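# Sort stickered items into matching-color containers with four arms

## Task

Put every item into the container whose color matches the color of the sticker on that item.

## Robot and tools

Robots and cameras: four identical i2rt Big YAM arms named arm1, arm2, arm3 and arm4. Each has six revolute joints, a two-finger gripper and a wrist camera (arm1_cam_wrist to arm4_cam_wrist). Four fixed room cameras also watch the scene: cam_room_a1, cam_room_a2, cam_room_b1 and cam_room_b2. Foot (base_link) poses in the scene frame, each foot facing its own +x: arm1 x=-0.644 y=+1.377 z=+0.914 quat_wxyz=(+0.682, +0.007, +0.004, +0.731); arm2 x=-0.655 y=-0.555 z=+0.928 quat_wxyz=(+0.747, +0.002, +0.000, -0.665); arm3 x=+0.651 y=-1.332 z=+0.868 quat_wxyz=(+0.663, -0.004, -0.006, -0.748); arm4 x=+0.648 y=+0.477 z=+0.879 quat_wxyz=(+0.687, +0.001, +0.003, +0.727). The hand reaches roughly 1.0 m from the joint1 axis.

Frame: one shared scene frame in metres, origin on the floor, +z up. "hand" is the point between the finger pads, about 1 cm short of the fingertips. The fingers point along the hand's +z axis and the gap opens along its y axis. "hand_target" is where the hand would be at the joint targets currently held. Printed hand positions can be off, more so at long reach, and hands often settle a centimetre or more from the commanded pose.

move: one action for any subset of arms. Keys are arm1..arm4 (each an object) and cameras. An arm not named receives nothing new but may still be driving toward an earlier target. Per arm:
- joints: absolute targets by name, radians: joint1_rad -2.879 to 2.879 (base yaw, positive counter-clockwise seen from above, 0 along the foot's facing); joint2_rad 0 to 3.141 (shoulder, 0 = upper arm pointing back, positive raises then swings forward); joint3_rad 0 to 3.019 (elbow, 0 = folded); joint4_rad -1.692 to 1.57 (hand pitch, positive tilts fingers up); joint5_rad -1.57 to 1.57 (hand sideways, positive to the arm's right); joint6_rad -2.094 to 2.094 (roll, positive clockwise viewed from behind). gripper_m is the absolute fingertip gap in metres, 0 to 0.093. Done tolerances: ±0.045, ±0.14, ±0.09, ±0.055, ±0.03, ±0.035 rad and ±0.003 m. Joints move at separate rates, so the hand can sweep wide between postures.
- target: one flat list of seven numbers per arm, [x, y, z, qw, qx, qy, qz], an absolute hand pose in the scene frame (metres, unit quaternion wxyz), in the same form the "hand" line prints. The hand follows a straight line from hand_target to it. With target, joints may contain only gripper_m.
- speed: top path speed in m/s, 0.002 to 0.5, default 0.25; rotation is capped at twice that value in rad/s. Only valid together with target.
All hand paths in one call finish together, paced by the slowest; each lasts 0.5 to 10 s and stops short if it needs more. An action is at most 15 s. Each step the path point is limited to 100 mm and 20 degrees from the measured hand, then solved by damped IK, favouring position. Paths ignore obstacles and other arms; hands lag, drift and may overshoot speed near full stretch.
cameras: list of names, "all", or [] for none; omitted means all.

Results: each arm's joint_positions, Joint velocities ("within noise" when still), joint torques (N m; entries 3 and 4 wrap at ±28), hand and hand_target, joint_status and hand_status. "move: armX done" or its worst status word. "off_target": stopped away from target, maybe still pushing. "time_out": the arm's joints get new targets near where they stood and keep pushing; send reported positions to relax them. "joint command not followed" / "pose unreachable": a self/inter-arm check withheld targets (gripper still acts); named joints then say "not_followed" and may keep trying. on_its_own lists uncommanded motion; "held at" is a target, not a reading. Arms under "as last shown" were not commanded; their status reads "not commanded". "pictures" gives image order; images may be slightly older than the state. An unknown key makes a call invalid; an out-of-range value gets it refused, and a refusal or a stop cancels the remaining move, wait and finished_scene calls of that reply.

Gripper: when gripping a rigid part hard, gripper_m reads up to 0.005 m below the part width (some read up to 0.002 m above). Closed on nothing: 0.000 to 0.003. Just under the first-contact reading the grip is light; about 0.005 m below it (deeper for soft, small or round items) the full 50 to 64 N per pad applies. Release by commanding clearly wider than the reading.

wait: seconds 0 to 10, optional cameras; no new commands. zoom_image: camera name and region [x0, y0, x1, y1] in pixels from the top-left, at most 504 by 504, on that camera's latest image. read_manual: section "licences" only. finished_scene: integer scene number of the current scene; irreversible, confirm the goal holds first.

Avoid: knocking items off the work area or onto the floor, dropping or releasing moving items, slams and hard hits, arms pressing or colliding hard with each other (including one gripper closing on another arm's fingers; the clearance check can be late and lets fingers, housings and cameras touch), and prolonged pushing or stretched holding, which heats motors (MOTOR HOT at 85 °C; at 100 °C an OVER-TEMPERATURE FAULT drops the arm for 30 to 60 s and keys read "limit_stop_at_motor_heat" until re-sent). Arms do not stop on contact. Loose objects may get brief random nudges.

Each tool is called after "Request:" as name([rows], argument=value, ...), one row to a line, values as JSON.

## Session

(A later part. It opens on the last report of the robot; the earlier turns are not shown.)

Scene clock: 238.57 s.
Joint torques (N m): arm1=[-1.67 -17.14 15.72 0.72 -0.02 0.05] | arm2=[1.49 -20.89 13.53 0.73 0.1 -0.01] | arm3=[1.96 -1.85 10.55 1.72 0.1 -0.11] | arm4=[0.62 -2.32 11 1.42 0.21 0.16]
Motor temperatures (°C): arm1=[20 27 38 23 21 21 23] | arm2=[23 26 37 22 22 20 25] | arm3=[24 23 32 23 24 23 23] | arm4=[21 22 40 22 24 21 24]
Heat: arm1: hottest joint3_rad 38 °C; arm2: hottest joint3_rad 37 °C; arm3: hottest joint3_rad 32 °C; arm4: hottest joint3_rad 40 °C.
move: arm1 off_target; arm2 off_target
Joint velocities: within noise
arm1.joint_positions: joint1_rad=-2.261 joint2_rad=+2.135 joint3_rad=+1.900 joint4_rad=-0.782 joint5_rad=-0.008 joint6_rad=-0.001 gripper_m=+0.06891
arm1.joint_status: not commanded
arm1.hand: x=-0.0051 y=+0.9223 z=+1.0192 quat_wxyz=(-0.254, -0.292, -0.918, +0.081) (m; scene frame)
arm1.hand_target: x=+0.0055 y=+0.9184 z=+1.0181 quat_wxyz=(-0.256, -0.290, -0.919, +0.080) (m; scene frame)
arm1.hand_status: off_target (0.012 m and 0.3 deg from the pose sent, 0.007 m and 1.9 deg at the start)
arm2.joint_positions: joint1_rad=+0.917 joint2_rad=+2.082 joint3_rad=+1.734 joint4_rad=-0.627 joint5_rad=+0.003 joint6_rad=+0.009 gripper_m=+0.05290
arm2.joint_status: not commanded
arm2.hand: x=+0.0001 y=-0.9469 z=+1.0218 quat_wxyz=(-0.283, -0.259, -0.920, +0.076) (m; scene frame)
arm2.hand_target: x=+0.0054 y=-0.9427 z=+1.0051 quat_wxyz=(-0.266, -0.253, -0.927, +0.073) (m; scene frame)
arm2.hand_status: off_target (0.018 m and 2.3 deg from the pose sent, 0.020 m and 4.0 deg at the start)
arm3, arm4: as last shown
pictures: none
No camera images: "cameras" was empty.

Request:
move(arm2={"target": [0.004, -0.944, 1.022, 0.2659, 0.2528, 0.9274, -0.0725], "speed": 0.05}, cameras=[])

Request:
move(arm1={"joints": {"gripper_m": 0.093}}, arm2={"joints": {"gripper_m": 0.093}}, cameras=["arm1_cam_wrist", "arm2_cam_wrist"])

Scene clock: 245.00 s.
Joint torques (N m): arm1=[-1.79 -16.44 15.79 0.69 -0.03 0.05] | arm2=[1.32 -22.59 14.08 0.7 0.03 -0.02] | arm3=[1.96 -2.08 10.55 1.8 0.09 -0.11] | arm4=[0.67 -2.26 10.93 1.31 0.19 0.15]
Motor temperatures (°C): arm1=[20 27 39 23 21 21 23] | arm2=[23 26 37 22 22 20 25] | arm3=[24 23 32 23 24 23 23] | arm4=[21 22 40 22 24 21 24]
Heat: arm1: hottest joint3_rad 39 °C; arm2: hottest joint3_rad 37 °C; arm3: hottest joint3_rad 32 °C; arm4: hottest joint3_rad 40 °C.
move: arm2 done
Joint velocities: within noise
arm1: as last shown
arm2.joint_positions: joint1_rad=+0.917 joint2_rad=+2.082 joint3_rad=+1.744 joint4_rad=-0.662 joint5_rad=+0.003 joint6_rad=+0.008 gripper_m=+0.05290
arm2.joint_status: not commanded
arm2.hand: x=-0.0032 y=-0.9450 z=+1.0221 quat_wxyz=(-0.272, -0.259, -0.924, +0.073) (m; scene frame)
arm2.hand_target: x=+0.0038 y=-0.9439 z=+1.0220 quat_wxyz=(-0.266, -0.253, -0.927, +0.073) (m; scene frame)
arm2.hand_status: done (0.007 m and 1.1 deg from the pose sent, 0.005 m and 2.3 deg at the start)
arm3.joint_positions: joint1_rad=+0.122 joint2_rad=+0.794 joint3_rad=+1.185 joint4_rad=-1.312 joint5_rad=-0.002 joint6_rad=+0.007 gripper_m=+0.09306
arm3.joint_status: not commanded
arm3.hand: x=+0.6506 y=-1.6327 z=+1.2696 quat_wxyz=(-0.232, -0.670, -0.667, +0.229) (m; scene frame)
arm3.hand_target: x=+0.6529 y=-1.6373 z=+1.2772 quat_wxyz=(-0.239, -0.663, -0.669, +0.236) (m; scene frame)
arm3.hand_status: not commanded
arm4.joint_positions: joint1_rad=+0.128 joint2_rad=+0.796 joint3_rad=+1.169 joint4_rad=-1.313 joint5_rad=-0.003 joint6_rad=-0.013 gripper_m=+0.09311
arm4.joint_status: not commanded
arm4.hand: x=+0.5934 y=+0.7796 z=+1.2678 quat_wxyz=(-0.196, +0.735, -0.603, -0.239) (m; scene frame)
arm4.hand_target: x=+0.5925 y=+0.7849 z=+1.2839 quat_wxyz=(-0.207, +0.727, -0.604, -0.254) (m; scene frame)
arm4.hand_status: not commanded
pictures: none
No camera images: "cameras" was empty.

Scene clock: 245.70 s.
Joint torques (N m): arm1=[-1.44 -19.14 15.87 1.09 -0.05 0.03] | arm2=[1.26 -22.59 14.05 1.28 0.03 -0.02] | arm3=[1.96 -1.96 10.58 1.74 0.09 -0.11] | arm4=[1.03 -2.61 10.92 1.42 0.23 0.16]
Motor temperatures (°C): arm1=[20 27 39 23 21 21 23] | arm2=[23 26 37 22 22 20 25] | arm3=[24 23 32 23 24 23 23] | arm4=[21 22 40 22 24 21 24]
Heat: arm1: hottest joint3_rad 39 °C; arm2: hottest joint3_rad 37 °C; arm3: hottest joint3_rad 32 °C; arm4: hottest joint3_rad 40 °C.
move: arm1 done; arm2 done
Joint velocities: within noise
arm1.joint_positions: joint1_rad=-2.261 joint2_rad=+2.152 joint3_rad=+1.900 joint4_rad=-0.790 joint5_rad=-0.008 joint6_rad=-0.001 gripper_m=+0.09297
arm1.joint_status: all done
arm1.hand: x=-0.0070 y=+0.9236 z=+1.0051 quat_wxyz=(-0.242, -0.293, -0.922, +0.077) (m; scene frame)
arm1.hand_target: x=+0.0054 y=+0.9184 z=+1.0178 quat_wxyz=(-0.255, -0.290, -0.919, +0.080) (m; scene frame)
arm1.hand_status: not commanded
arm2.joint_positions: joint1_rad=+0.917 joint2_rad=+2.082 joint3_rad=+1.744 joint4_rad=-0.677 joint5_rad=+0.003 joint6_rad=+0.008 gripper_m=+0.09293
arm2.joint_status: all done
arm2.hand: x=-0.0057 y=-0.9435 z=+1.0203 quat_wxyz=(-0.265, -0.260, -0.926, +0.071) (m; scene frame)
arm2.hand_target: x=+0.0037 y=-0.9439 z=+1.0219 quat_wxyz=(-0.266, -0.253, -0.927, +0.073) (m; scene frame)
arm2.hand_status: not commanded
arm3, arm4: as last shown
pictures: arm1_cam_wrist, arm2_cam_wrist
Images, in order (width x height): arm1_cam_wrist 672x504, arm2_cam_wrist 672x504.

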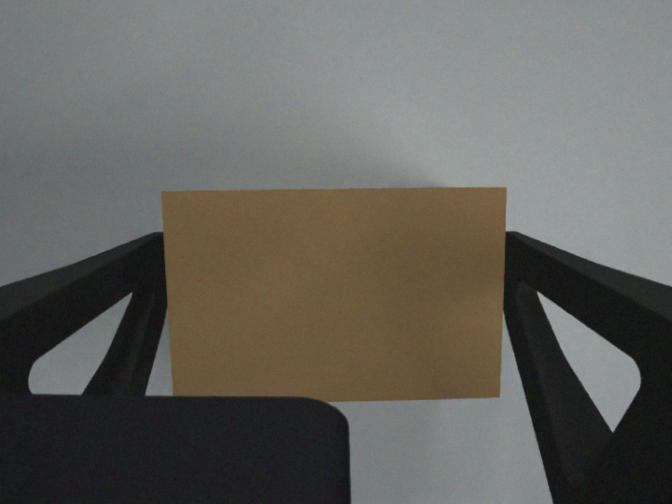

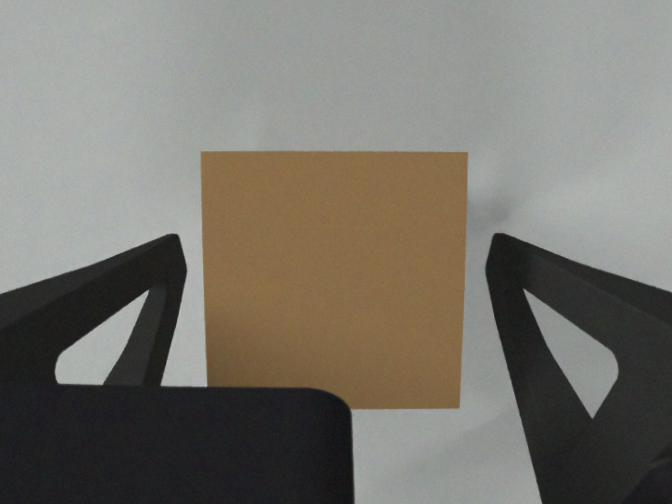

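Request:
move(arm1={"target": [-0.01, 0.927, 1.14, 0.2548, 0.2898, 0.9190, -0.0803], "speed": 0.12}, arm2={"target": [-0.01, -0.935, 1.15, 0.2659, 0.2528, 0.9274, -0.0725], "speed": 0.12}, cameras=["arm1_cam_wrist", "arm2_cam_wrist"])

Request:
move(arm1={"target": [-0.13, 1.02, 1.19, 0.2749, 0.2880, 0.9133, -0.0867], "speed": 0.2}, arm2={"target": [-0.14, -0.86, 1.19, 0.2781, 0.2519, 0.9239, -0.0758], "speed": 0.2}, cameras=[])

Request:
move(arm1={"joints": {"joint2_rad": 0.8, "joint3_rad": 1.25, "joint4_rad": -1.5}}, arm2={"joints": {"joint2_rad": 0.8, "joint3_rad": 1.25, "joint4_rad": -1.5}}, cameras=[])

Request:
move(arm1={"joints": {"joint1_rad": -1.2}}, arm2={"joints": {"joint1_rad": 0.1}}, arm3={"joints": {"joint1_rad": -1.0}}, arm4={"joints": {"joint1_rad": 0.9}}, cameras=[])

Request:
move(arm3={"joints": {"joint1_rad": -2.0}}, cameras=["arm3_cam_wrist", "arm4_cam_wrist"])

Scene clock: 258.03 s.
Joint torques (N m): arm1=[-1.49 -20.84 16.9 0.85 -0.05 -0.02] | arm2=[1.44 -24.23 16.31 1.17 0.08 0] | arm3=[1.96 -2.08 10.54 1.77 0.09 -0.11] | arm4=[0.91 -2.61 10.91 1.35 0.2 0.16]
Motor temperatures (°C): arm1=[20 27 41 23 21 21 22] | arm2=[23 27 37 22 22 20 24] | arm3=[24 23 33 23 24 23 23] | arm4=[21 22 40 22 24 21 24]
Heat: arm1: hottest joint3_rad 41 °C; arm2: hottest joint3_rad 37 °C; arm3: hottest joint3_rad 33 °C; arm4: hottest joint3_rad 40 °C.
move: arm1 off_target; arm2 off_target
Joint velocities: within noise
arm1.joint_positions: joint1_rad=-2.261 joint2_rad=+2.080 joint3_rad=+2.038 joint4_rad=-1.041 joint5_rad=-0.010 joint6_rad=+0.000 gripper_m=+0.09297
arm1.joint_status: not commanded
arm1.hand: x=-0.0199 y=+0.9339 z=+1.0976 quat_wxyz=(-0.224, -0.295, -0.926, +0.070) (m; scene frame)
arm1.hand_target: x=-0.0119 y=+0.9283 z=+1.1400 quat_wxyz=(-0.255, -0.290, -0.919, +0.081) (m; scene frame)
arm1.hand_status: off_target (0.044 m and 3.9 deg from the pose sent, 0.135 m and 1.5 deg at the start)
arm2.joint_positions: joint1_rad=+0.917 joint2_rad=+1.989 joint3_rad=+1.869 joint4_rad=-0.944 joint5_rad=+0.003 joint6_rad=+0.008 gripper_m=+0.09293
arm2.joint_status: not commanded
arm2.hand: x=-0.0233 y=-0.9334 z=+1.1166 quat_wxyz=(-0.242, -0.262, -0.932, +0.065) (m; scene frame)
arm2.hand_target: x=-0.0115 y=-0.9342 z=+1.1502 quat_wxyz=(-0.267, -0.253, -0.927, +0.073) (m; scene frame)
arm2.hand_status: off_target (0.036 m and 3.0 deg from the pose sent, 0.130 m and 0.8 deg at the start)
arm3, arm4: as last shown
pictures: arm1_cam_wrist, arm2_cam_wrist
Images, in order (width x height): arm1_cam_wrist 672x504, arm2_cam_wrist 672x504.

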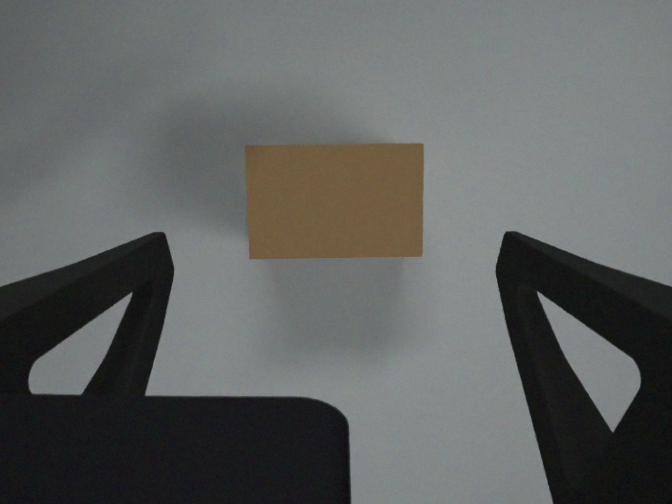

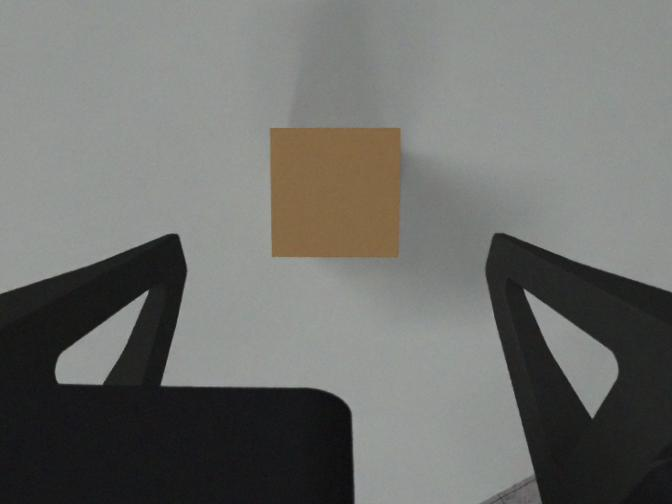

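Scene clock: 259.43 s.
Joint torques (N m): arm1=[-1.03 -14.56 11.75 1.85 0.08 0.11] | arm2=[1.32 -16.79 10.69 2.56 0.05 -0.03] | arm3=[1.9 -1.85 10.58 1.73 0.09 -0.12] | arm4=[1.03 -2.37 10.99 1.42 0.22 0.18]
Motor temperatures (°C): arm1=[20 27 41 23 21 21 22] | arm2=[23 27 37 22 22 20 24] | arm3=[24 23 33 23 24 23 23] | arm4=[21 22 40 22 24 21 24]
Heat: arm1: hottest joint3_rad 41 °C; arm2: hottest joint3_rad 37 °C; arm3: hottest joint3_rad 33 °C; arm4: hottest joint3_rad 40 °C.
move: arm1 off_target; arm2 done
Joint velocities: within noise
arm1.joint_positions: joint1_rad=-2.261 joint2_rad=+1.616 joint3_rad=+1.549 joint4_rad=-0.940 joint5_rad=-0.008 joint6_rad=+0.000 gripper_m=+0.09297
arm1.joint_status: not commanded
arm1.hand: x=-0.1352 y=+1.0168 z=+1.1776 quat_wxyz=(-0.259, -0.292, -0.917, +0.083) (m; scene frame)
arm1.hand_target: x=-0.1302 y=+1.0201 z=+1.1900 quat_wxyz=(-0.275, -0.288, -0.913, +0.087) (m; scene frame)
arm1.hand_status: off_target (0.014 m and 2.0 deg from the pose sent, 0.168 m and 6.4 deg at the start)
arm2.joint_positions: joint1_rad=+0.917 joint2_rad=+1.556 joint3_rad=+1.452 joint4_rad=-0.890 joint5_rad=+0.003 joint6_rad=+0.008 gripper_m=+0.09293
arm2.joint_status: not commanded
arm2.hand: x=-0.1421 y=-0.8630 z=+1.1927 quat_wxyz=(-0.275, -0.259, -0.923, +0.074) (m; scene frame)
arm2.hand_target: x=-0.1401 y=-0.8600 z=+1.1901 quat_wxyz=(-0.278, -0.252, -0.924, +0.076) (m; scene frame)
arm2.hand_status: done (0.005 m and 0.9 deg from the pose sent, 0.156 m and 4.5 deg at the start)
arm3, arm4: as last shown
pictures: none
No camera images: "cameras" was empty.

Scene clock: 261.00 s.
Joint torques (N m): arm1=[-0.85 0.67 11.44 0.91 0.11 0.05] | arm2=[1.32 -2.14 10.84 1.31 0.04 -0.02] | arm3=[1.79 -1.96 10.58 1.73 0.09 -0.12] | arm4=[1.26 -2.9 11.03 1.36 0.2 0.22]
Motor temperatures (°C): arm1=[20 27 40 23 21 21 22] | arm2=[23 27 37 22 22 20 24] | arm3=[24 23 33 23 24 23 23] | arm4=[21 22 40 22 24 21 24]
Heat: arm1: hottest joint3_rad 40 °C; arm2: hottest joint3_rad 37 °C; arm3: hottest joint3_rad 33 °C; arm4: hottest joint3_rad 40 °C.
move: arm1 done; arm2 done
Joint velocities: within noise
arm1.joint_positions: joint1_rad=-2.261 joint2_rad=+0.794 joint3_rad=+1.240 joint4_rad=-1.493 joint5_rad=-0.008 joint6_rad=+0.000 gripper_m=+0.09297
arm1.joint_status: all done
arm1.hand: x=-0.4154 y=+1.2184 z=+1.3104 quat_wxyz=(-0.240, -0.294, -0.922, +0.077) (m; scene frame)
arm1.hand_target: x=-0.4136 y=+1.2199 z=+1.3124 quat_wxyz=(-0.239, -0.291, -0.923, +0.075) (m; scene frame)
arm1.hand_status: not commanded
arm2.joint_positions: joint1_rad=+0.917 joint2_rad=+0.791 joint3_rad=+1.247 joint4_rad=-1.488 joint5_rad=+0.003 joint6_rad=+0.008 gripper_m=+0.09293
arm2.joint_status: all done
arm2.hand: x=-0.4219 y=-0.6970 z=+1.3330 quat_wxyz=(-0.257, -0.260, -0.928, +0.069) (m; scene frame)
arm2.hand_target: x=-0.4209 y=-0.6958 z=+1.3304 quat_wxyz=(-0.248, -0.254, -0.932, +0.068) (m; scene frame)
arm2.hand_status: not commanded
arm3, arm4: as last shown
pictures: none
No camera images: "cameras" was empty.

Scene clock: 262.57 s.
Joint torques (N m): arm1=[-1.79 0.97 11.41 0.94 0.05 0.11] | arm2=[0.44 -2.26 10.85 1.31 0.01 -0.01] | arm3=[0.73 -2.2 10.55 1.76 0 -0.1] | arm4=[1.08 -2.02 10.95 1.52 0.14 0.14]
Motor temperatures (°C): arm1=[20 27 40 23 21 21 22] | arm2=[23 27 37 22 22 20 24] | arm3=[24 23 33 23 24 23 23] | arm4=[21 22 40 22 24 21 24]
Heat: arm1: hottest joint3_rad 40 °C; arm2: hottest joint3_rad 37 °C; arm3: hottest joint3_rad 33 °C; arm4: hottest joint3_rad 40 °C.
move: arm1 done; arm2 done; arm3 done; arm4 done
Joint velocities: within noise
arm1.joint_positions: joint1_rad=-1.206 joint2_rad=+0.794 joint3_rad=+1.240 joint4_rad=-1.493 joint5_rad=-0.007 joint6_rad=+0.000 gripper_m=+0.09298
arm1.joint_status: all done
arm1.hand: x=-0.3905 y=+1.4914 z=+1.3107 quat_wxyz=(-0.245, +0.208, -0.945, -0.062) (m; scene frame)
arm1.hand_target: x=-0.3907 y=+1.4931 z=+1.3128 quat_wxyz=(-0.243, +0.209, -0.945, -0.063) (m; scene frame)
arm1.hand_status: not commanded
arm2.joint_positions: joint1_rad=+0.104 joint2_rad=+0.791 joint3_rad=+1.247 joint4_rad=-1.488 joint5_rad=+0.003 joint6_rad=+0.008 gripper_m=+0.09294
arm2.joint_status: all done
arm2.hand: x=-0.5970 y=-0.8230 z=+1.3323 quat_wxyz=(-0.207, -0.606, -0.750, +0.165) (m; scene frame)
arm2.hand_target: x=-0.5981 y=-0.8234 z=+1.3297 quat_wxyz=(-0.199, -0.606, -0.753, +0.161) (m; scene frame)
arm2.hand_status: not commanded
arm3.joint_positions: joint1_rad=-0.990 joint2_rad=+0.795 joint3_rad=+1.185 joint4_rad=-1.312 joint5_rad=+0.001 joint6_rad=+0.006 gripper_m=+0.09306
arm3.joint_status: all done
arm3.hand: x=+0.3752 y=-1.4618 z=+1.2666 quat_wxyz=(-0.080, -0.923, -0.211, +0.311) (m; scene frame)
arm3.hand_target: x=+0.3699 y=-1.4610 z=+1.2745 quat_wxyz=(-0.080, -0.920, -0.208, +0.322) (m; scene frame)
arm3.hand_status: not commanded
arm4.joint_positions: joint1_rad=+0.898 joint2_rad=+0.796 joint3_rad=+1.169 joint4_rad=-1.313 joint5_rad=-0.002 joint6_rad=-0.012 gripper_m=+0.09311
arm4.joint_status: all done
arm4.hand: x=+0.4001 y=+0.6559 z=+1.2692 quat_wxyz=(-0.093, +0.907, -0.284, -0.297) (m; scene frame)
arm4.hand_target: x=+0.3956 y=+0.6587 z=+1.2853 quat_wxyz=(-0.097, +0.900, -0.286, -0.315) (m; scene frame)
arm4.hand_status: not commanded
pictures: none
No camera images: "cameras" was empty.

Scene clock: 264.07 s.
Joint torques (N m): arm1=[-1.44 0.91 11.48 0.91 0.08 0.05] | arm2=[0.38 -2.14 10.85 1.32 0.01 -0.02] | arm3=[0.67 -2.55 10.63 1.72 -0.01 -0.11] | arm4=[0.97 -2.49 10.99 1.33 0.15 0.18]
Motor temperatures (°C): arm1=[20 27 40 23 21 21 22] | arm2=[23 27 37 22 22 20 24] | arm3=[24 23 33 23 24 23 23] | arm4=[21 22 40 22 24 21 24]
Heat: arm1: hottest joint3_rad 40 °C; arm2: hottest joint3_rad 37 °C; arm3: hottest joint3_rad 33 °C; arm4: hottest joint3_rad 40 °C.
move: arm3 done
Joint velocities: within noise
arm1, arm2, arm4: as last shown
arm3.joint_positions: joint1_rad=-1.990 joint2_rad=+0.795 joint3_rad=+1.185 joint4_rad=-1.312 joint5_rad=+0.001 joint6_rad=+0.006 gripper_m=+0.09306
arm3.joint_status: all done
arm3.hand: x=+0.3876 y=-1.1678 z=+1.2626 quat_wxyz=(+0.078, -0.913, +0.258, +0.305) (m; scene frame)
arm3.hand_target: x=+0.3853 y=-1.1629 z=+1.2704 quat_wxyz=(+0.083, -0.910, +0.259, +0.314) (m; scene frame)
arm3.hand_status: not commanded
pictures: arm3_cam_wrist, arm4_cam_wrist
Images, in order (width x height): arm3_cam_wrist 672x504, arm4_cam_wrist 672x504.

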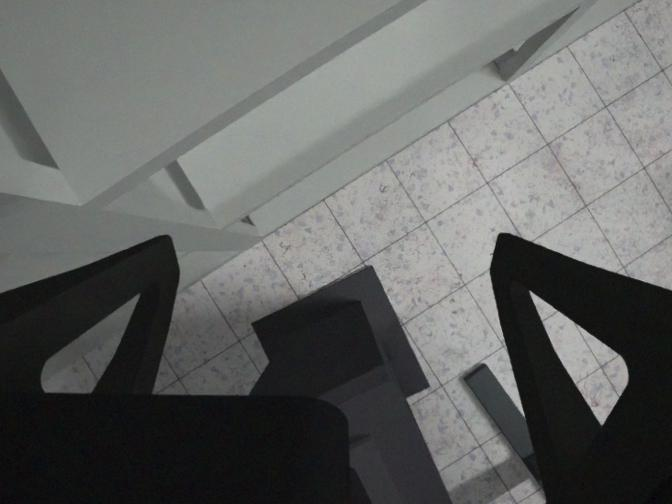

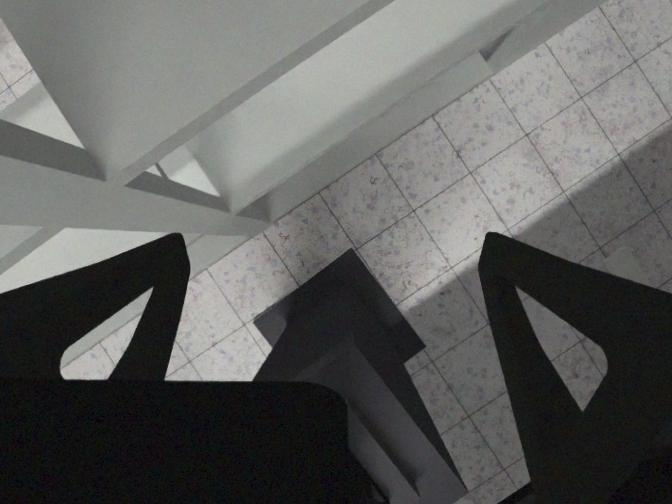

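Now approach the items.

Request:
move(arm3={"target": [0.142, -1.028, 1.18, 0.0770, -0.9228, 0.2559, 0.2777], "speed": 0.25}, arm4={"target": [0.14, 0.83, 1.18, 0.0867, -0.9133, 0.2880, 0.2749], "speed": 0.25}, cameras=[])

Request:
move(arm3={"target": [0.06, -0.98, 1.15, 0.0770, -0.9228, 0.2559, 0.2777], "speed": 0.15}, arm4={"target": [0.06, 0.885, 1.15, 0.0867, -0.9133, 0.2880, 0.2749], "speed": 0.15}, cameras=["arm3_cam_wrist", "arm4_cam_wrist"])

Scene clock: 269.70 s.
Joint torques (N m): arm1=[-0.91 0.38 11.3 0.95 0.04 0.1] | arm2=[0.38 -2.26 10.85 1.33 0.02 -0.02] | arm3=[2.37 -16.09 14.39 1.37 0.12 -0.04] | arm4=[1.44 -16.73 13.11 1.22 0.25 0.17]
Motor temperatures (°C): arm1=[20 26 39 23 21 21 22] | arm2=[23 27 37 22 22 20 24] | arm3=[24 23 33 23 24 23 23] | arm4=[21 22 40 22 24 21 24]
Heat: arm1: hottest joint3_rad 39 °C; arm2: hottest joint3_rad 37 °C; arm3: hottest joint3_rad 33 °C; arm4: hottest joint3_rad 40 °C.
move: arm3 off_target; arm4 off_target
Joint velocities: within noise
arm1, arm2: as last shown
arm3.joint_positions: joint1_rad=-1.990 joint2_rad=+1.517 joint3_rad=+1.483 joint4_rad=-1.010 joint5_rad=+0.015 joint6_rad=+0.006 gripper_m=+0.09306
arm3.joint_status: not commanded
arm3.hand: x=+0.1592 y=-1.0298 z=+1.1493 quat_wxyz=(+0.069, -0.930, +0.264, +0.247) (m; scene frame)
arm3.hand_target: x=+0.1436 y=-1.0290 z=+1.1801 quat_wxyz=(+0.077, -0.923, +0.256, +0.278) (m; scene frame)
arm3.hand_status: off_target (0.035 m and 3.9 deg from the pose sent, 0.294 m and 3.3 deg at the start)
arm4.joint_positions: joint1_rad=+0.906 joint2_rad=+1.592 joint3_rad=+1.536 joint4_rad=-0.991 joint5_rad=+0.006 joint6_rad=-0.008 gripper_m=+0.09311
arm4.joint_status: not commanded
arm4.hand: x=+0.1560 y=+0.8238 z=+1.1536 quat_wxyz=(-0.079, +0.922, -0.287, -0.247) (m; scene frame)
arm4.hand_target: x=+0.1414 y=+0.8290 z=+1.1801 quat_wxyz=(-0.086, +0.913, -0.288, -0.275) (m; scene frame)
arm4.hand_status: off_target (0.032 m and 3.4 deg from the pose sent, 0.325 m and 2.8 deg at the start)
pictures: none
No camera images: "cameras" was empty.

Scene clock: 271.17 s.
Joint torques (N m): arm1=[-1.26 0.32 11.48 0.95 0.03 0.06] | arm2=[0.38 -2.2 10.84 1.31 0.01 -0.02] | arm3=[2.37 -19.72 14.42 1.24 0.1 -0.05] | arm4=[1.79 -20.66 13.11 0.68 0.19 0.16]
Motor temperatures (°C): arm1=[20 26 39 23 21 21 22] | arm2=[23 27 37 22 22 20 24] | arm3=[24 23 33 23 24 23 23] | arm4=[21 22 40 22 24 21 24]
Heat: arm1: hottest joint3_rad 39 °C; arm2: hottest joint3_rad 37 °C; arm3: hottest joint3_rad 33 °C; arm4: hottest joint3_rad 40 °C.
move: arm3 off_target; arm4 off_target
Joint velocities: within noise
arm1, arm2: as last shown
arm3.joint_positions: joint1_rad=-1.990 joint2_rad=+1.765 joint3_rad=+1.726 joint4_rad=-0.994 joint5_rad=+0.015 joint6_rad=+0.006 gripper_m=+0.09306
arm3.joint_status: not commanded
arm3.hand: x=+0.0781 y=-0.9814 z=+1.1249 quat_wxyz=(+0.071, -0.928, +0.263, +0.252) (m; scene frame)
arm3.hand_target: x=+0.0614 y=-0.9810 z=+1.1502 quat_wxyz=(+0.077, -0.923, +0.256, +0.278) (m; scene frame)
arm3.hand_status: off_target (0.031 m and 3.2 deg from the pose sent, 0.111 m and 3.9 deg at the start)
arm4.joint_positions: joint1_rad=+0.906 joint2_rad=+1.850 joint3_rad=+1.816 joint4_rad=-0.986 joint5_rad=+0.006 joint6_rad=-0.008 gripper_m=+0.09311
arm4.joint_status: not commanded
arm4.hand: x=+0.0740 y=+0.8809 z=+1.1335 quat_wxyz=(-0.083, +0.919, -0.286, -0.260) (m; scene frame)
arm4.hand_target: x=+0.0609 y=+0.8844 z=+1.1502 quat_wxyz=(-0.087, +0.913, -0.288, -0.276) (m; scene frame)
arm4.hand_status: off_target (0.022 m and 1.9 deg from the pose sent, 0.114 m and 3.4 deg at the start)
pictures: arm3_cam_wrist, arm4_cam_wrist
Images, in order (width x height): arm3_cam_wrist 672x504, arm4_cam_wrist 672x504.

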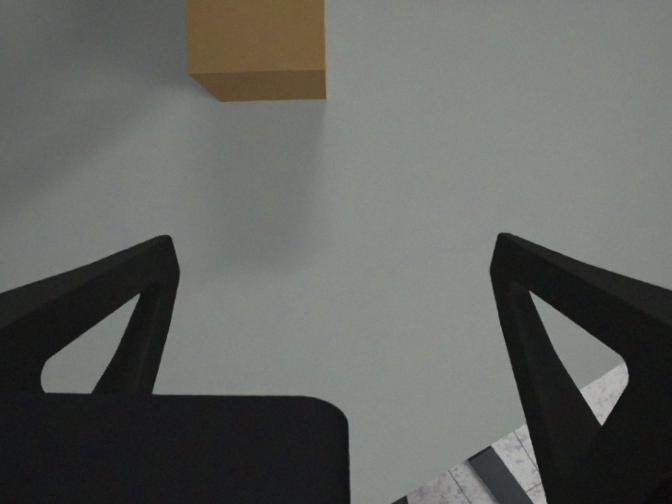

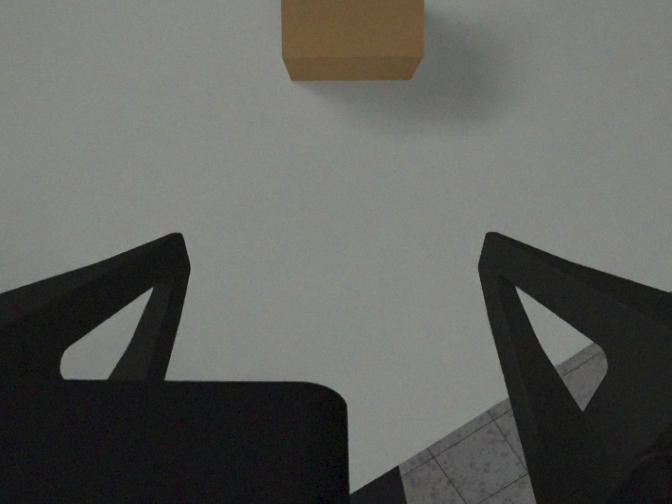

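Request:
move(arm3={"target": [-0.010, -0.964, 1.13, 0.0770, -0.9228, 0.2559, 0.2777], "speed": 0.12}, arm4={"target": [-0.004, 0.946, 1.12, 0.0867, -0.9133, 0.2880, 0.2749], "speed": 0.12}, cameras=["arm3_cam_wrist", "arm4_cam_wrist"])

Scene clock: 290.20 s.
Joint torques (N m): arm1=[-0.73 0.91 11.34 1.09 0.03 0.07] | arm2=[0.38 -2.26 10.84 1.31 0 -0.02] | arm3=[2.43 -22.24 14.6 0.72 0.13 0.03] | arm4=[0.5 -24.23 13.19 0.49 -0.04 0]
Motor temperatures (°C): arm1=[20 25 37 23 21 21 22] | arm2=[23 26 36 22 22 20 24] | arm3=[24 24 33 23 24 23 23] | arm4=[21 24 40 22 24 21 24]
Heat: arm1: hottest joint3_rad 37 °C; arm2: hottest joint3_rad 36 °C; arm3: hottest joint3_rad 33 °C; arm4: hottest joint3_rad 40 °C.
move: arm3 off_target; arm4 off_target
Joint velocities: within noise
arm1, arm2: as last shown
arm3.joint_positions: joint1_rad=-1.959 joint2_rad=+1.963 joint3_rad=+1.975 joint4_rad=-1.024 joint5_rad=+0.032 joint6_rad=+0.025 gripper_m=+0.09306
arm3.joint_status: not commanded
arm3.hand: x=+0.0059 y=-0.9619 z=+1.1119 quat_wxyz=(+0.075, -0.927, +0.259, +0.261) (m; scene frame)
arm3.hand_target: x=-0.0089 y=-0.9646 z=+1.1298 quat_wxyz=(+0.077, -0.923, +0.256, +0.278) (m; scene frame)
arm3.hand_status: off_target (0.024 m and 2.0 deg from the pose sent, 0.090 m and 3.2 deg at the start)
arm4.joint_positions: joint1_rad=+0.900 joint2_rad=+2.126 joint3_rad=+2.187 joint4_rad=-1.066 joint5_rad=+0.002 joint6_rad=-0.008 gripper_m=+0.09311
arm4.joint_status: not commanded
arm4.hand: x=+0.0021 y=+0.9357 z=+1.1126 quat_wxyz=(-0.084, +0.916, -0.288, -0.267) (m; scene frame)
arm4.hand_target: x=-0.0034 y=+0.9455 z=+1.1198 quat_wxyz=(-0.087, +0.913, -0.288, -0.276) (m; scene frame)
arm4.hand_status: off_target (0.014 m and 1.0 deg from the pose sent, 0.103 m and 1.9 deg at the start)
pictures: arm3_cam_wrist, arm4_cam_wrist
Images, in order (width x height): arm3_cam_wrist 672x504, arm4_cam_wrist 672x504.

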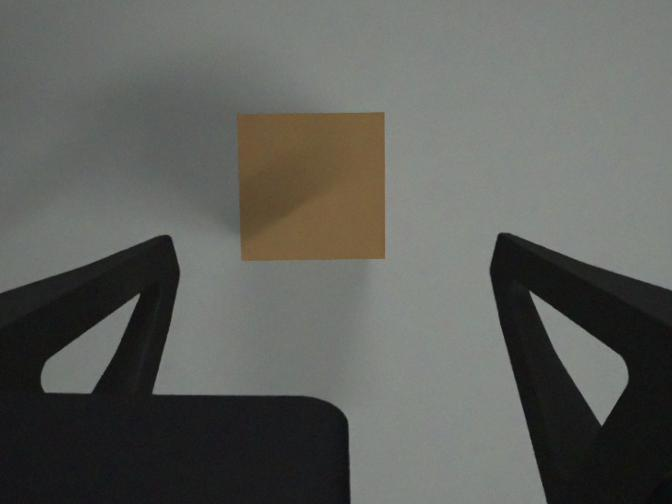

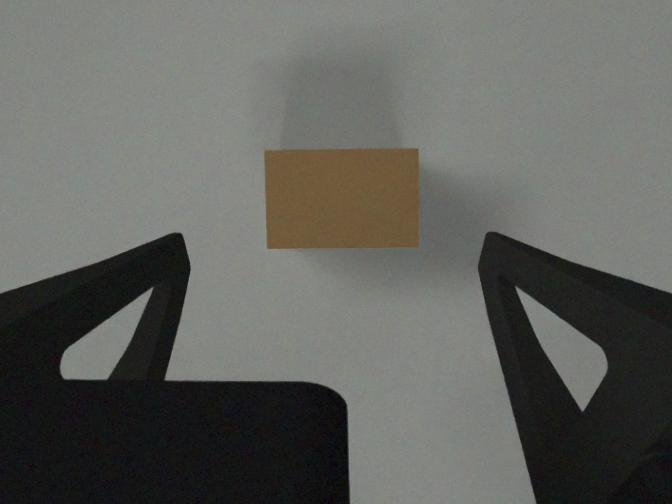

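Request:
move(arm3={"target": [-0.016, -0.9655, 1.09, 0.0770, -0.9228, 0.2559, 0.2777], "speed": 0.08}, arm4={"target": [-0.0106, 0.949, 1.07, 0.0867, -0.9133, 0.2880, 0.2749], "speed": 0.08}, cameras=["arm3_cam_wrist", "arm4_cam_wrist"])

Scene clock: 303.50 s.
Joint torques (N m): arm1=[-1.49 0.5 11.56 0.94 0.07 0.03] | arm2=[0.44 -2.14 10.86 1.29 0.01 -0.02] | arm3=[2.49 -22.01 9.33 1.8 0.14 0.03] | arm4=[0.32 -24.23 9.52 1.5 -0.02 0.01]
Motor temperatures (°C): arm1=[20 25 36 23 21 21 22] | arm2=[23 26 36 22 22 20 24] | arm3=[24 25 35 23 24 23 23] | arm4=[21 26 41 22 24 21 24]
Heat: arm1: hottest joint3_rad 36 °C; arm2: hottest joint3_rad 36 °C; arm3: hottest joint3_rad 35 °C; arm4: hottest joint3_rad 41 °C.
move: arm3 off_target; arm4 off_target
Joint velocities: within noise
arm1, arm2: as last shown
arm3.joint_positions: joint1_rad=-1.954 joint2_rad=+1.978 joint3_rad=+1.962 joint4_rad=-0.955 joint5_rad=+0.036 joint6_rad=+0.029 gripper_m=+0.09306
arm3.joint_status: not commanded
arm3.hand: x=-0.0070 y=-0.9580 z=+1.1041 quat_wxyz=(+0.080, -0.921, +0.259, +0.281) (m; scene frame)
arm3.hand_target: x=-0.0157 y=-0.9658 z=+1.0902 quat_wxyz=(+0.077, -0.923, +0.256, +0.278) (m; scene frame)
arm3.hand_status: off_target (0.018 m and 0.6 deg from the pose sent, 0.031 m and 2.0 deg at the start)
arm4.joint_positions: joint1_rad=+0.900 joint2_rad=+2.144 joint3_rad=+2.145 joint4_rad=-0.981 joint5_rad=+0.002 joint6_rad=-0.008 gripper_m=+0.09311
arm4.joint_status: not commanded
arm4.hand: x=-0.0069 y=+0.9419 z=+1.0884 quat_wxyz=(-0.088, +0.912, -0.287, -0.278) (m; scene frame)
arm4.hand_target: x=-0.0100 y=+0.9485 z=+1.0701 quat_wxyz=(-0.087, +0.913, -0.288, -0.275) (m; scene frame)
arm4.hand_status: off_target (0.020 m and 0.4 deg from the pose sent, 0.046 m and 1.0 deg at the start)
pictures: arm3_cam_wrist, arm4_cam_wrist
Images, in order (width x height): arm3_cam_wrist 672x504, arm4_cam_wrist 672x504.

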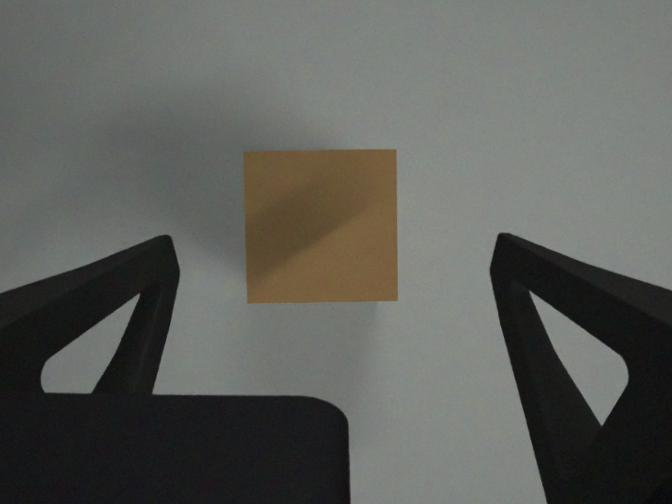

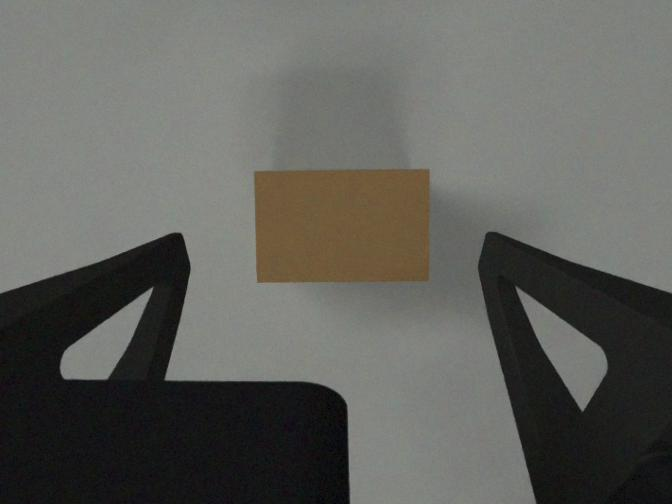

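Request:
move(arm3={"target": [-0.0196, -0.9605, 1.055, 0.0746, -0.9250, 0.2478, 0.2784], "speed": 0.06}, arm4={"target": [-0.0137, 0.9504, 1.04, 0.0843, -0.9158, 0.2800, 0.2756], "speed": 0.06}, cameras=["arm3_cam_wrist", "arm4_cam_wrist"])

Scene clock: 316.03 s.
Joint torques (N m): arm1=[-0.67 1.26 11.45 0.9 0.04 0.07] | arm2=[0.44 -2.26 10.89 1.29 0.01 -0.02] | arm3=[2.08 -22.53 9.37 1.77 -0.07 -0.13] | arm4=[0.26 -24.06 9.26 1.52 -0.06 -0.09]
Motor temperatures (°C): arm1=[20 25 36 23 21 21 22] | arm2=[23 26 36 22 22 20 23] | arm3=[24 25 34 23 24 23 23] | arm4=[21 27 41 22 24 21 24]
Heat: arm1: hottest joint3_rad 36 °C; arm2: hottest joint3_rad 36 °C; arm3: hottest joint3_rad 34 °C; arm4: hottest joint3_rad 41 °C.
move: arm3 off_target; arm4 off_target
Joint velocities: within noise
arm1, arm2: as last shown
arm3.joint_positions: joint1_rad=-1.954 joint2_rad=+2.006 joint3_rad=+1.910 joint4_rad=-0.877 joint5_rad=+0.027 joint6_rad=+0.024 gripper_m=+0.09306
arm3.joint_status: not commanded
arm3.hand: x=-0.0137 y=-0.9566 z=+1.0673 quat_wxyz=(+0.076, -0.922, +0.255, +0.281) (m; scene frame)
arm3.hand_target: x=-0.0194 y=-0.9607 z=+1.0550 quat_wxyz=(+0.074, -0.925, +0.248, +0.278) (m; scene frame)
arm3.hand_status: off_target (0.014 m and 0.9 deg from the pose sent, 0.051 m and 1.5 deg at the start)
arm4.joint_positions: joint1_rad=+0.900 joint2_rad=+2.158 joint3_rad=+2.098 joint4_rad=-0.916 joint5_rad=-0.007 joint6_rad=-0.013 gripper_m=+0.09311
arm4.joint_status: not commanded
arm4.hand: x=-0.0114 y=+0.9429 z=+1.0625 quat_wxyz=(-0.085, +0.913, -0.283, -0.282) (m; scene frame)
arm4.hand_target: x=-0.0129 y=+0.9498 z=+1.0402 quat_wxyz=(-0.084, +0.916, -0.280, -0.276) (m; scene frame)
arm4.hand_status: off_target (0.024 m and 0.9 deg from the pose sent, 0.050 m and 1.0 deg at the start)
pictures: arm3_cam_wrist, arm4_cam_wrist
Images, in order (width x height): arm3_cam_wrist 672x504, arm4_cam_wrist 672x504.

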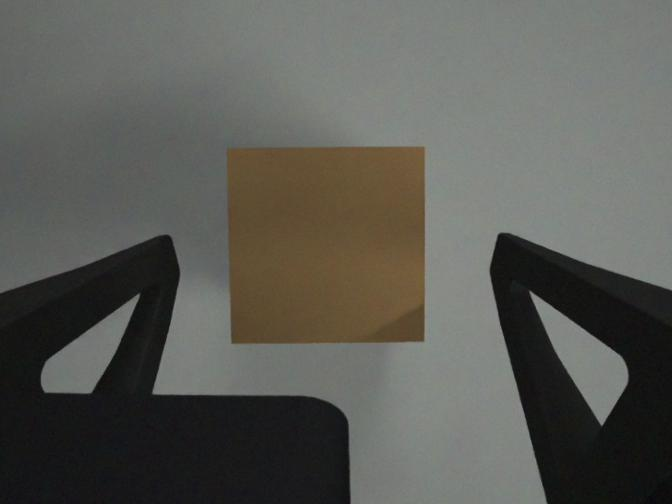

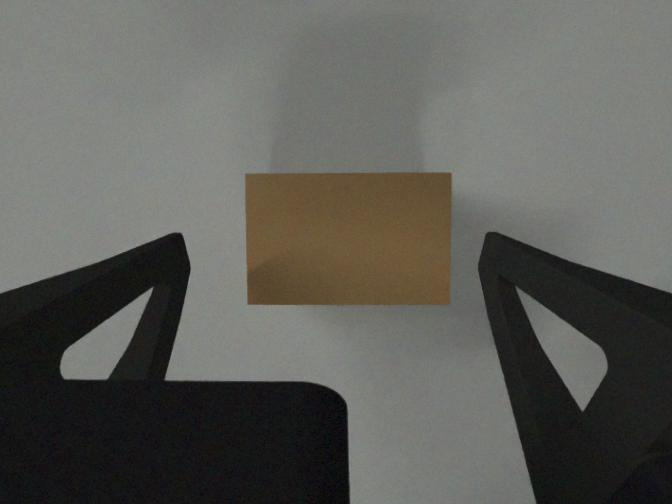

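Request:
move(arm3={"target": [-0.019, -0.9560, 1.030, 0.0746, -0.9250, 0.2478, 0.2784], "speed": 0.06}, arm4={"target": [-0.0119, 0.9545, 1.035, 0.0843, -0.9158, 0.2800, 0.2756], "speed": 0.06}, cameras=["arm3_cam_wrist", "arm4_cam_wrist"])

Scene clock: 326.63 s.
Joint torques (N m): arm1=[-1.55 0.5 11.32 0.91 0.03 0.04] | arm2=[0.44 -2.26 10.88 1.32 0.01 -0.02] | arm3=[1.49 -22.65 9.09 1.73 -0.07 -0.12] | arm4=[0.21 -23.77 9.1 1.5 -0.06 -0.09]
Motor temperatures (°C): arm1=[20 25 36 23 21 21 22] | arm2=[23 26 35 22 22 20 23] | arm3=[24 26 33 23 24 23 23] | arm4=[21 27 41 22 24 21 24]
Heat: arm1: hottest joint3_rad 36 °C; arm2: hottest joint3_rad 35 °C; arm3: hottest joint3_rad 33 °C; arm4: hottest joint3_rad 41 °C.
move: arm3 off_target; arm4 off_target
Joint velocities: within noise
arm1, arm2: as last shown
arm3.joint_positions: joint1_rad=-1.954 joint2_rad=+2.019 joint3_rad=+1.870 joint4_rad=-0.821 joint5_rad=+0.023 joint6_rad=+0.018 gripper_m=+0.09306
arm3.joint_status: not commanded
arm3.hand: x=-0.0161 y=-0.9562 z=+1.0444 quat_wxyz=(+0.076, -0.923, +0.252, +0.282) (m; scene frame)
arm3.hand_target: x=-0.0188 y=-0.9562 z=+1.0301 quat_wxyz=(+0.075, -0.925, +0.248, +0.278) (m; scene frame)
arm3.hand_status: off_target (0.015 m and 0.7 deg from the pose sent, 0.038 m and 1.0 deg at the start)
arm4.joint_positions: joint1_rad=+0.894 joint2_rad=+2.159 joint3_rad=+2.095 joint4_rad=-0.905 joint5_rad=-0.010 joint6_rad=-0.018 gripper_m=+0.09311
arm4.joint_status: not commanded
arm4.hand: x=-0.0099 y=+0.9471 z=+1.0613 quat_wxyz=(-0.086, +0.912, -0.283, -0.284) (m; scene frame)
arm4.hand_target: x=-0.0110 y=+0.9538 z=+1.0352 quat_wxyz=(-0.084, +0.916, -0.280, -0.276) (m; scene frame)
arm4.hand_status: off_target (0.027 m and 1.2 deg from the pose sent, 0.030 m and 0.9 deg at the start)
pictures: arm3_cam_wrist, arm4_cam_wrist
Images, in order (width x height): arm3_cam_wrist 672x504, arm4_cam_wrist 672x504.

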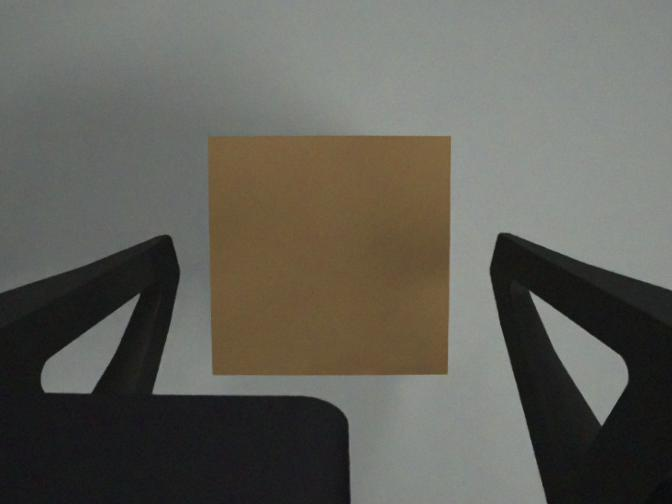

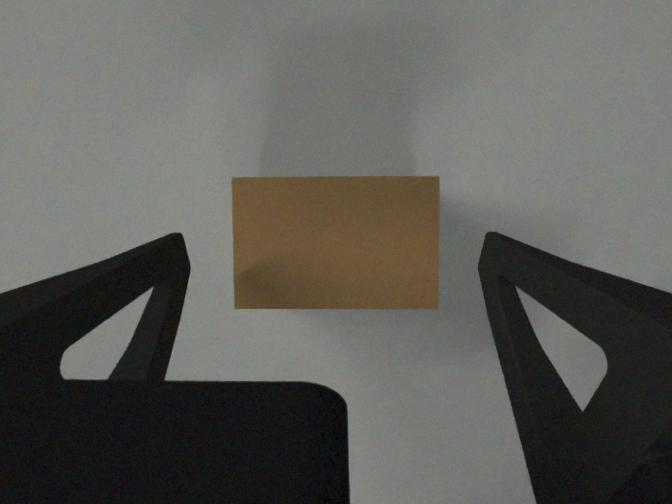

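Request:
move(arm3={"joints": {"gripper_m": 0.045}}, arm4={"target": [-0.015, 0.956, 1.010, 0.0843, -0.9158, 0.2800, 0.2756], "speed": 0.06}, cameras=["arm3_cam_wrist", "arm4_cam_wrist"])

Scene clock: 338.63 s.
Joint torques (N m): arm1=[-1.38 0.79 11.32 0.98 0.03 0.06] | arm2=[0.44 -2.26 10.84 1.31 0 -0.02] | arm3=[1.55 -22.59 9.18 1.74 -0.03 -0.12] | arm4=[0.56 -24.41 9.31 1.5 -0.07 -0.15]
Motor temperatures (°C): arm1=[20 24 35 23 21 21 22] | arm2=[23 25 35 22 22 20 23] | arm3=[24 27 32 23 24 23 23] | arm4=[21 28 41 22 24 21 24]
Heat: arm1: hottest joint3_rad 35 °C; arm2: hottest joint3_rad 35 °C; arm3: hottest joint3_rad 32 °C; arm4: hottest joint3_rad 41 °C.
move: arm3 off_target; arm4 off_target
Joint velocities: within noise
arm1.joint_positions: joint1_rad=-1.206 joint2_rad=+0.794 joint3_rad=+1.240 joint4_rad=-1.493 joint5_rad=-0.007 joint6_rad=+0.000 gripper_m=+0.09298
arm1.joint_status: not commanded
arm1.hand: x=-0.3905 y=+1.4914 z=+1.3107 quat_wxyz=(-0.245, +0.208, -0.945, -0.062) (m; scene frame)
arm1.hand_target: x=-0.3907 y=+1.4931 z=+1.3128 quat_wxyz=(-0.243, +0.209, -0.945, -0.063) (m; scene frame)
arm1.hand_status: not commanded
arm2.joint_positions: joint1_rad=+0.104 joint2_rad=+0.791 joint3_rad=+1.247 joint4_rad=-1.488 joint5_rad=+0.003 joint6_rad=+0.008 gripper_m=+0.09294
arm2.joint_status: not commanded
arm2.hand: x=-0.5970 y=-0.8230 z=+1.3323 quat_wxyz=(-0.207, -0.606, -0.750, +0.165) (m; scene frame)
arm2.hand_target: x=-0.5981 y=-0.8234 z=+1.3297 quat_wxyz=(-0.199, -0.606, -0.753, +0.161) (m; scene frame)
arm2.hand_status: not commanded
arm3.joint_positions: joint1_rad=-1.954 joint2_rad=+2.019 joint3_rad=+1.870 joint4_rad=-0.821 joint5_rad=+0.022 joint6_rad=+0.017 gripper_m=+0.05307
arm3.joint_status: gripper_m off_target (ended at +0.05310, target +0.04500)
arm3.hand: x=-0.0162 y=-0.9564 z=+1.0444 quat_wxyz=(+0.075, -0.923, +0.251, +0.282) (m; scene frame)
arm3.hand_target: x=-0.0188 y=-0.9562 z=+1.0301 quat_wxyz=(+0.075, -0.925, +0.248, +0.278) (m; scene frame)
arm3.hand_status: not commanded
arm4.joint_positions: joint1_rad=+0.894 joint2_rad=+2.187 joint3_rad=+2.064 joint4_rad=-0.856 joint5_rad=-0.010 joint6_rad=-0.018 gripper_m=+0.09311
arm4.joint_status: not commanded
arm4.hand: x=-0.0131 y=+0.9492 z=+1.0305 quat_wxyz=(-0.085, +0.913, -0.283, -0.280) (m; scene frame)
arm4.hand_target: x=-0.0143 y=+0.9555 z=+1.0102 quat_wxyz=(-0.084, +0.916, -0.280, -0.276) (m; scene frame)
arm4.hand_status: off_target (0.022 m and 0.7 deg from the pose sent, 0.052 m and 1.2 deg at the start)
pictures: arm3_cam_wrist, arm4_cam_wrist
Images, in order (width x height): arm3_cam_wrist 672x504, arm4_cam_wrist 672x504.

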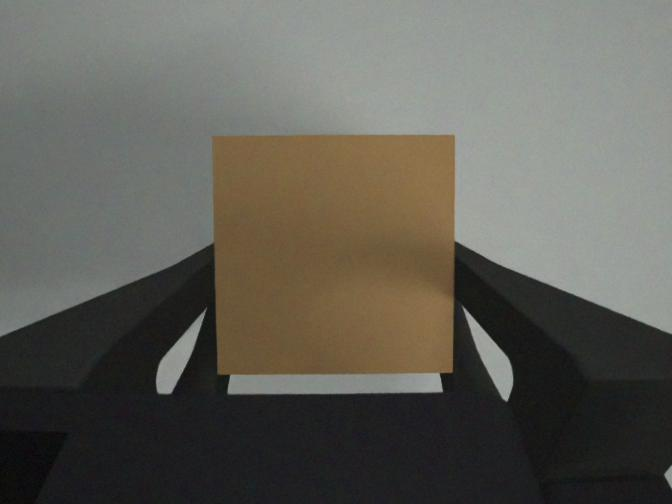

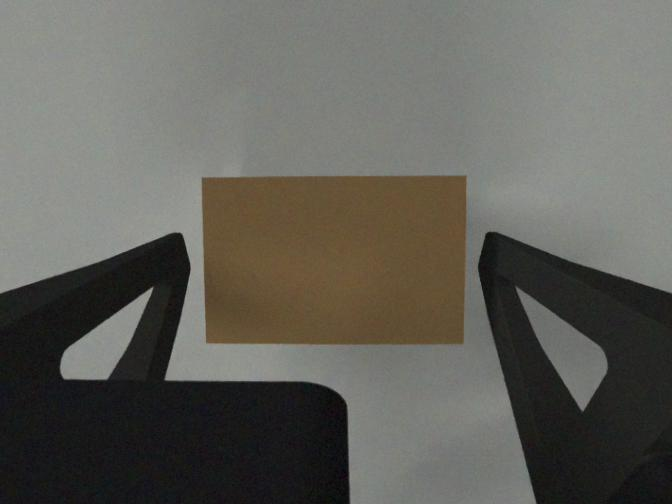

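Request:
move(arm4={"target": [-0.013, 0.9565, 0.988, 0.0843, -0.9158, 0.2800, 0.2756], "speed": 0.04}, cameras=["arm4_cam_wrist"])

Scene clock: 343.33 s.
Joint torques (N m): arm1=[-0.91 0.5 11.44 0.84 0.08 0.07] | arm2=[0.38 -2.32 10.86 1.32 0 -0.03] | arm3=[1.49 -22.65 9.18 1.76 -0.02 -0.11] | arm4=[0.26 -24.23 9.13 1.54 -0.05 -0.11]
Motor temperatures (°C): arm1=[20 24 35 23 21 21 22] | arm2=[23 25 35 22 22 20 23] | arm3=[24 27 32 23 24 23 23] | arm4=[21 29 40 22 24 21 24]
Heat: arm1: hottest joint3_rad 35 °C; arm2: hottest joint3_rad 35 °C; arm3: hottest joint3_rad 32 °C; arm4: hottest joint3_rad 40 °C.
move: arm4 off_target
Joint velocities: within noise
arm1, arm2, arm3: as last shown
arm4.joint_positions: joint1_rad=+0.893 joint2_rad=+2.190 joint3_rad=+2.022 joint4_rad=-0.804 joint5_rad=-0.012 joint6_rad=-0.019 gripper_m=+0.09311
arm4.joint_status: not commanded
arm4.hand: x=-0.0129 y=+0.9491 z=+1.0135 quat_wxyz=(-0.085, +0.912, -0.282, -0.284) (m; scene frame)
arm4.hand_target: x=-0.0120 y=+0.9559 z=+0.9883 quat_wxyz=(-0.084, +0.916, -0.280, -0.276) (m; scene frame)
arm4.hand_status: off_target (0.027 m and 1.0 deg from the pose sent, 0.043 m and 0.7 deg at the start)
pictures: arm4_cam_wrist
Images, in order (width x height): arm4_cam_wrist 672x504.

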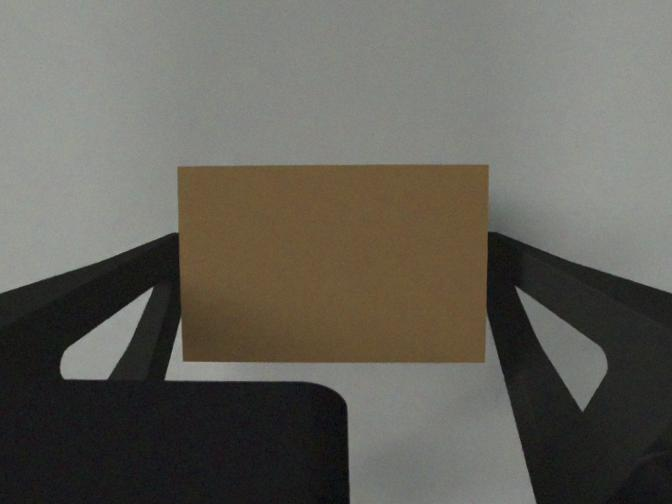

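Request:
move(arm4={"joints": {"gripper_m": 0.062}}, cameras=["arm4_cam_wrist"])

Scene clock: 345.93 s.
Joint torques (N m): arm1=[-0.85 0.79 11.36 0.91 0.02 0.08] | arm2=[0.44 -2.26 10.82 1.35 0.01 -0.02] | arm3=[1.55 -22.48 9.18 1.78 -0.03 -0.12] | arm4=[0.5 -23.41 9.07 1.54 -0.05 -0.09]
Motor temperatures (°C): arm1=[20 24 35 23 21 21 22] | arm2=[23 25 35 22 22 20 23] | arm3=[24 27 32 23 24 23 24] | arm4=[21 28 40 22 24 21 24]
Heat: arm1: hottest joint3_rad 35 °C; arm2: hottest joint3_rad 35 °C; arm3: hottest joint3_rad 32 °C; arm4: hottest joint3_rad 40 °C.
move: arm4 off_target
Joint velocities: within noise
arm1, arm2, arm3: as last shown
arm4.joint_positions: joint1_rad=+0.893 joint2_rad=+2.190 joint3_rad=+2.022 joint4_rad=-0.803 joint5_rad=-0.012 joint6_rad=-0.020 gripper_m=+0.06924
arm4.joint_status: gripper_m off_target (ended at +0.06927, target +0.06200)
arm4.hand: x=-0.0130 y=+0.9491 z=+1.0135 quat_wxyz=(-0.085, +0.913, -0.282, -0.284) (m; scene frame)
arm4.hand_target: x=-0.0121 y=+0.9558 z=+0.9883 quat_wxyz=(-0.084, +0.916, -0.280, -0.276) (m; scene frame)
arm4.hand_status: not commanded
pictures: arm4_cam_wrist
Images, in order (width x height): arm4_cam_wrist 672x504.

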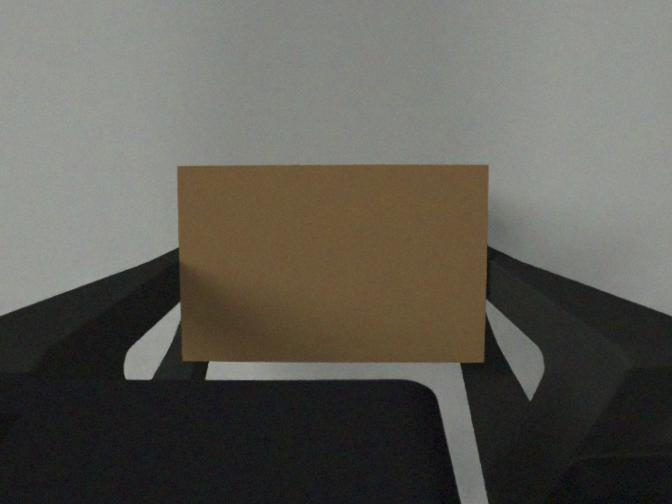

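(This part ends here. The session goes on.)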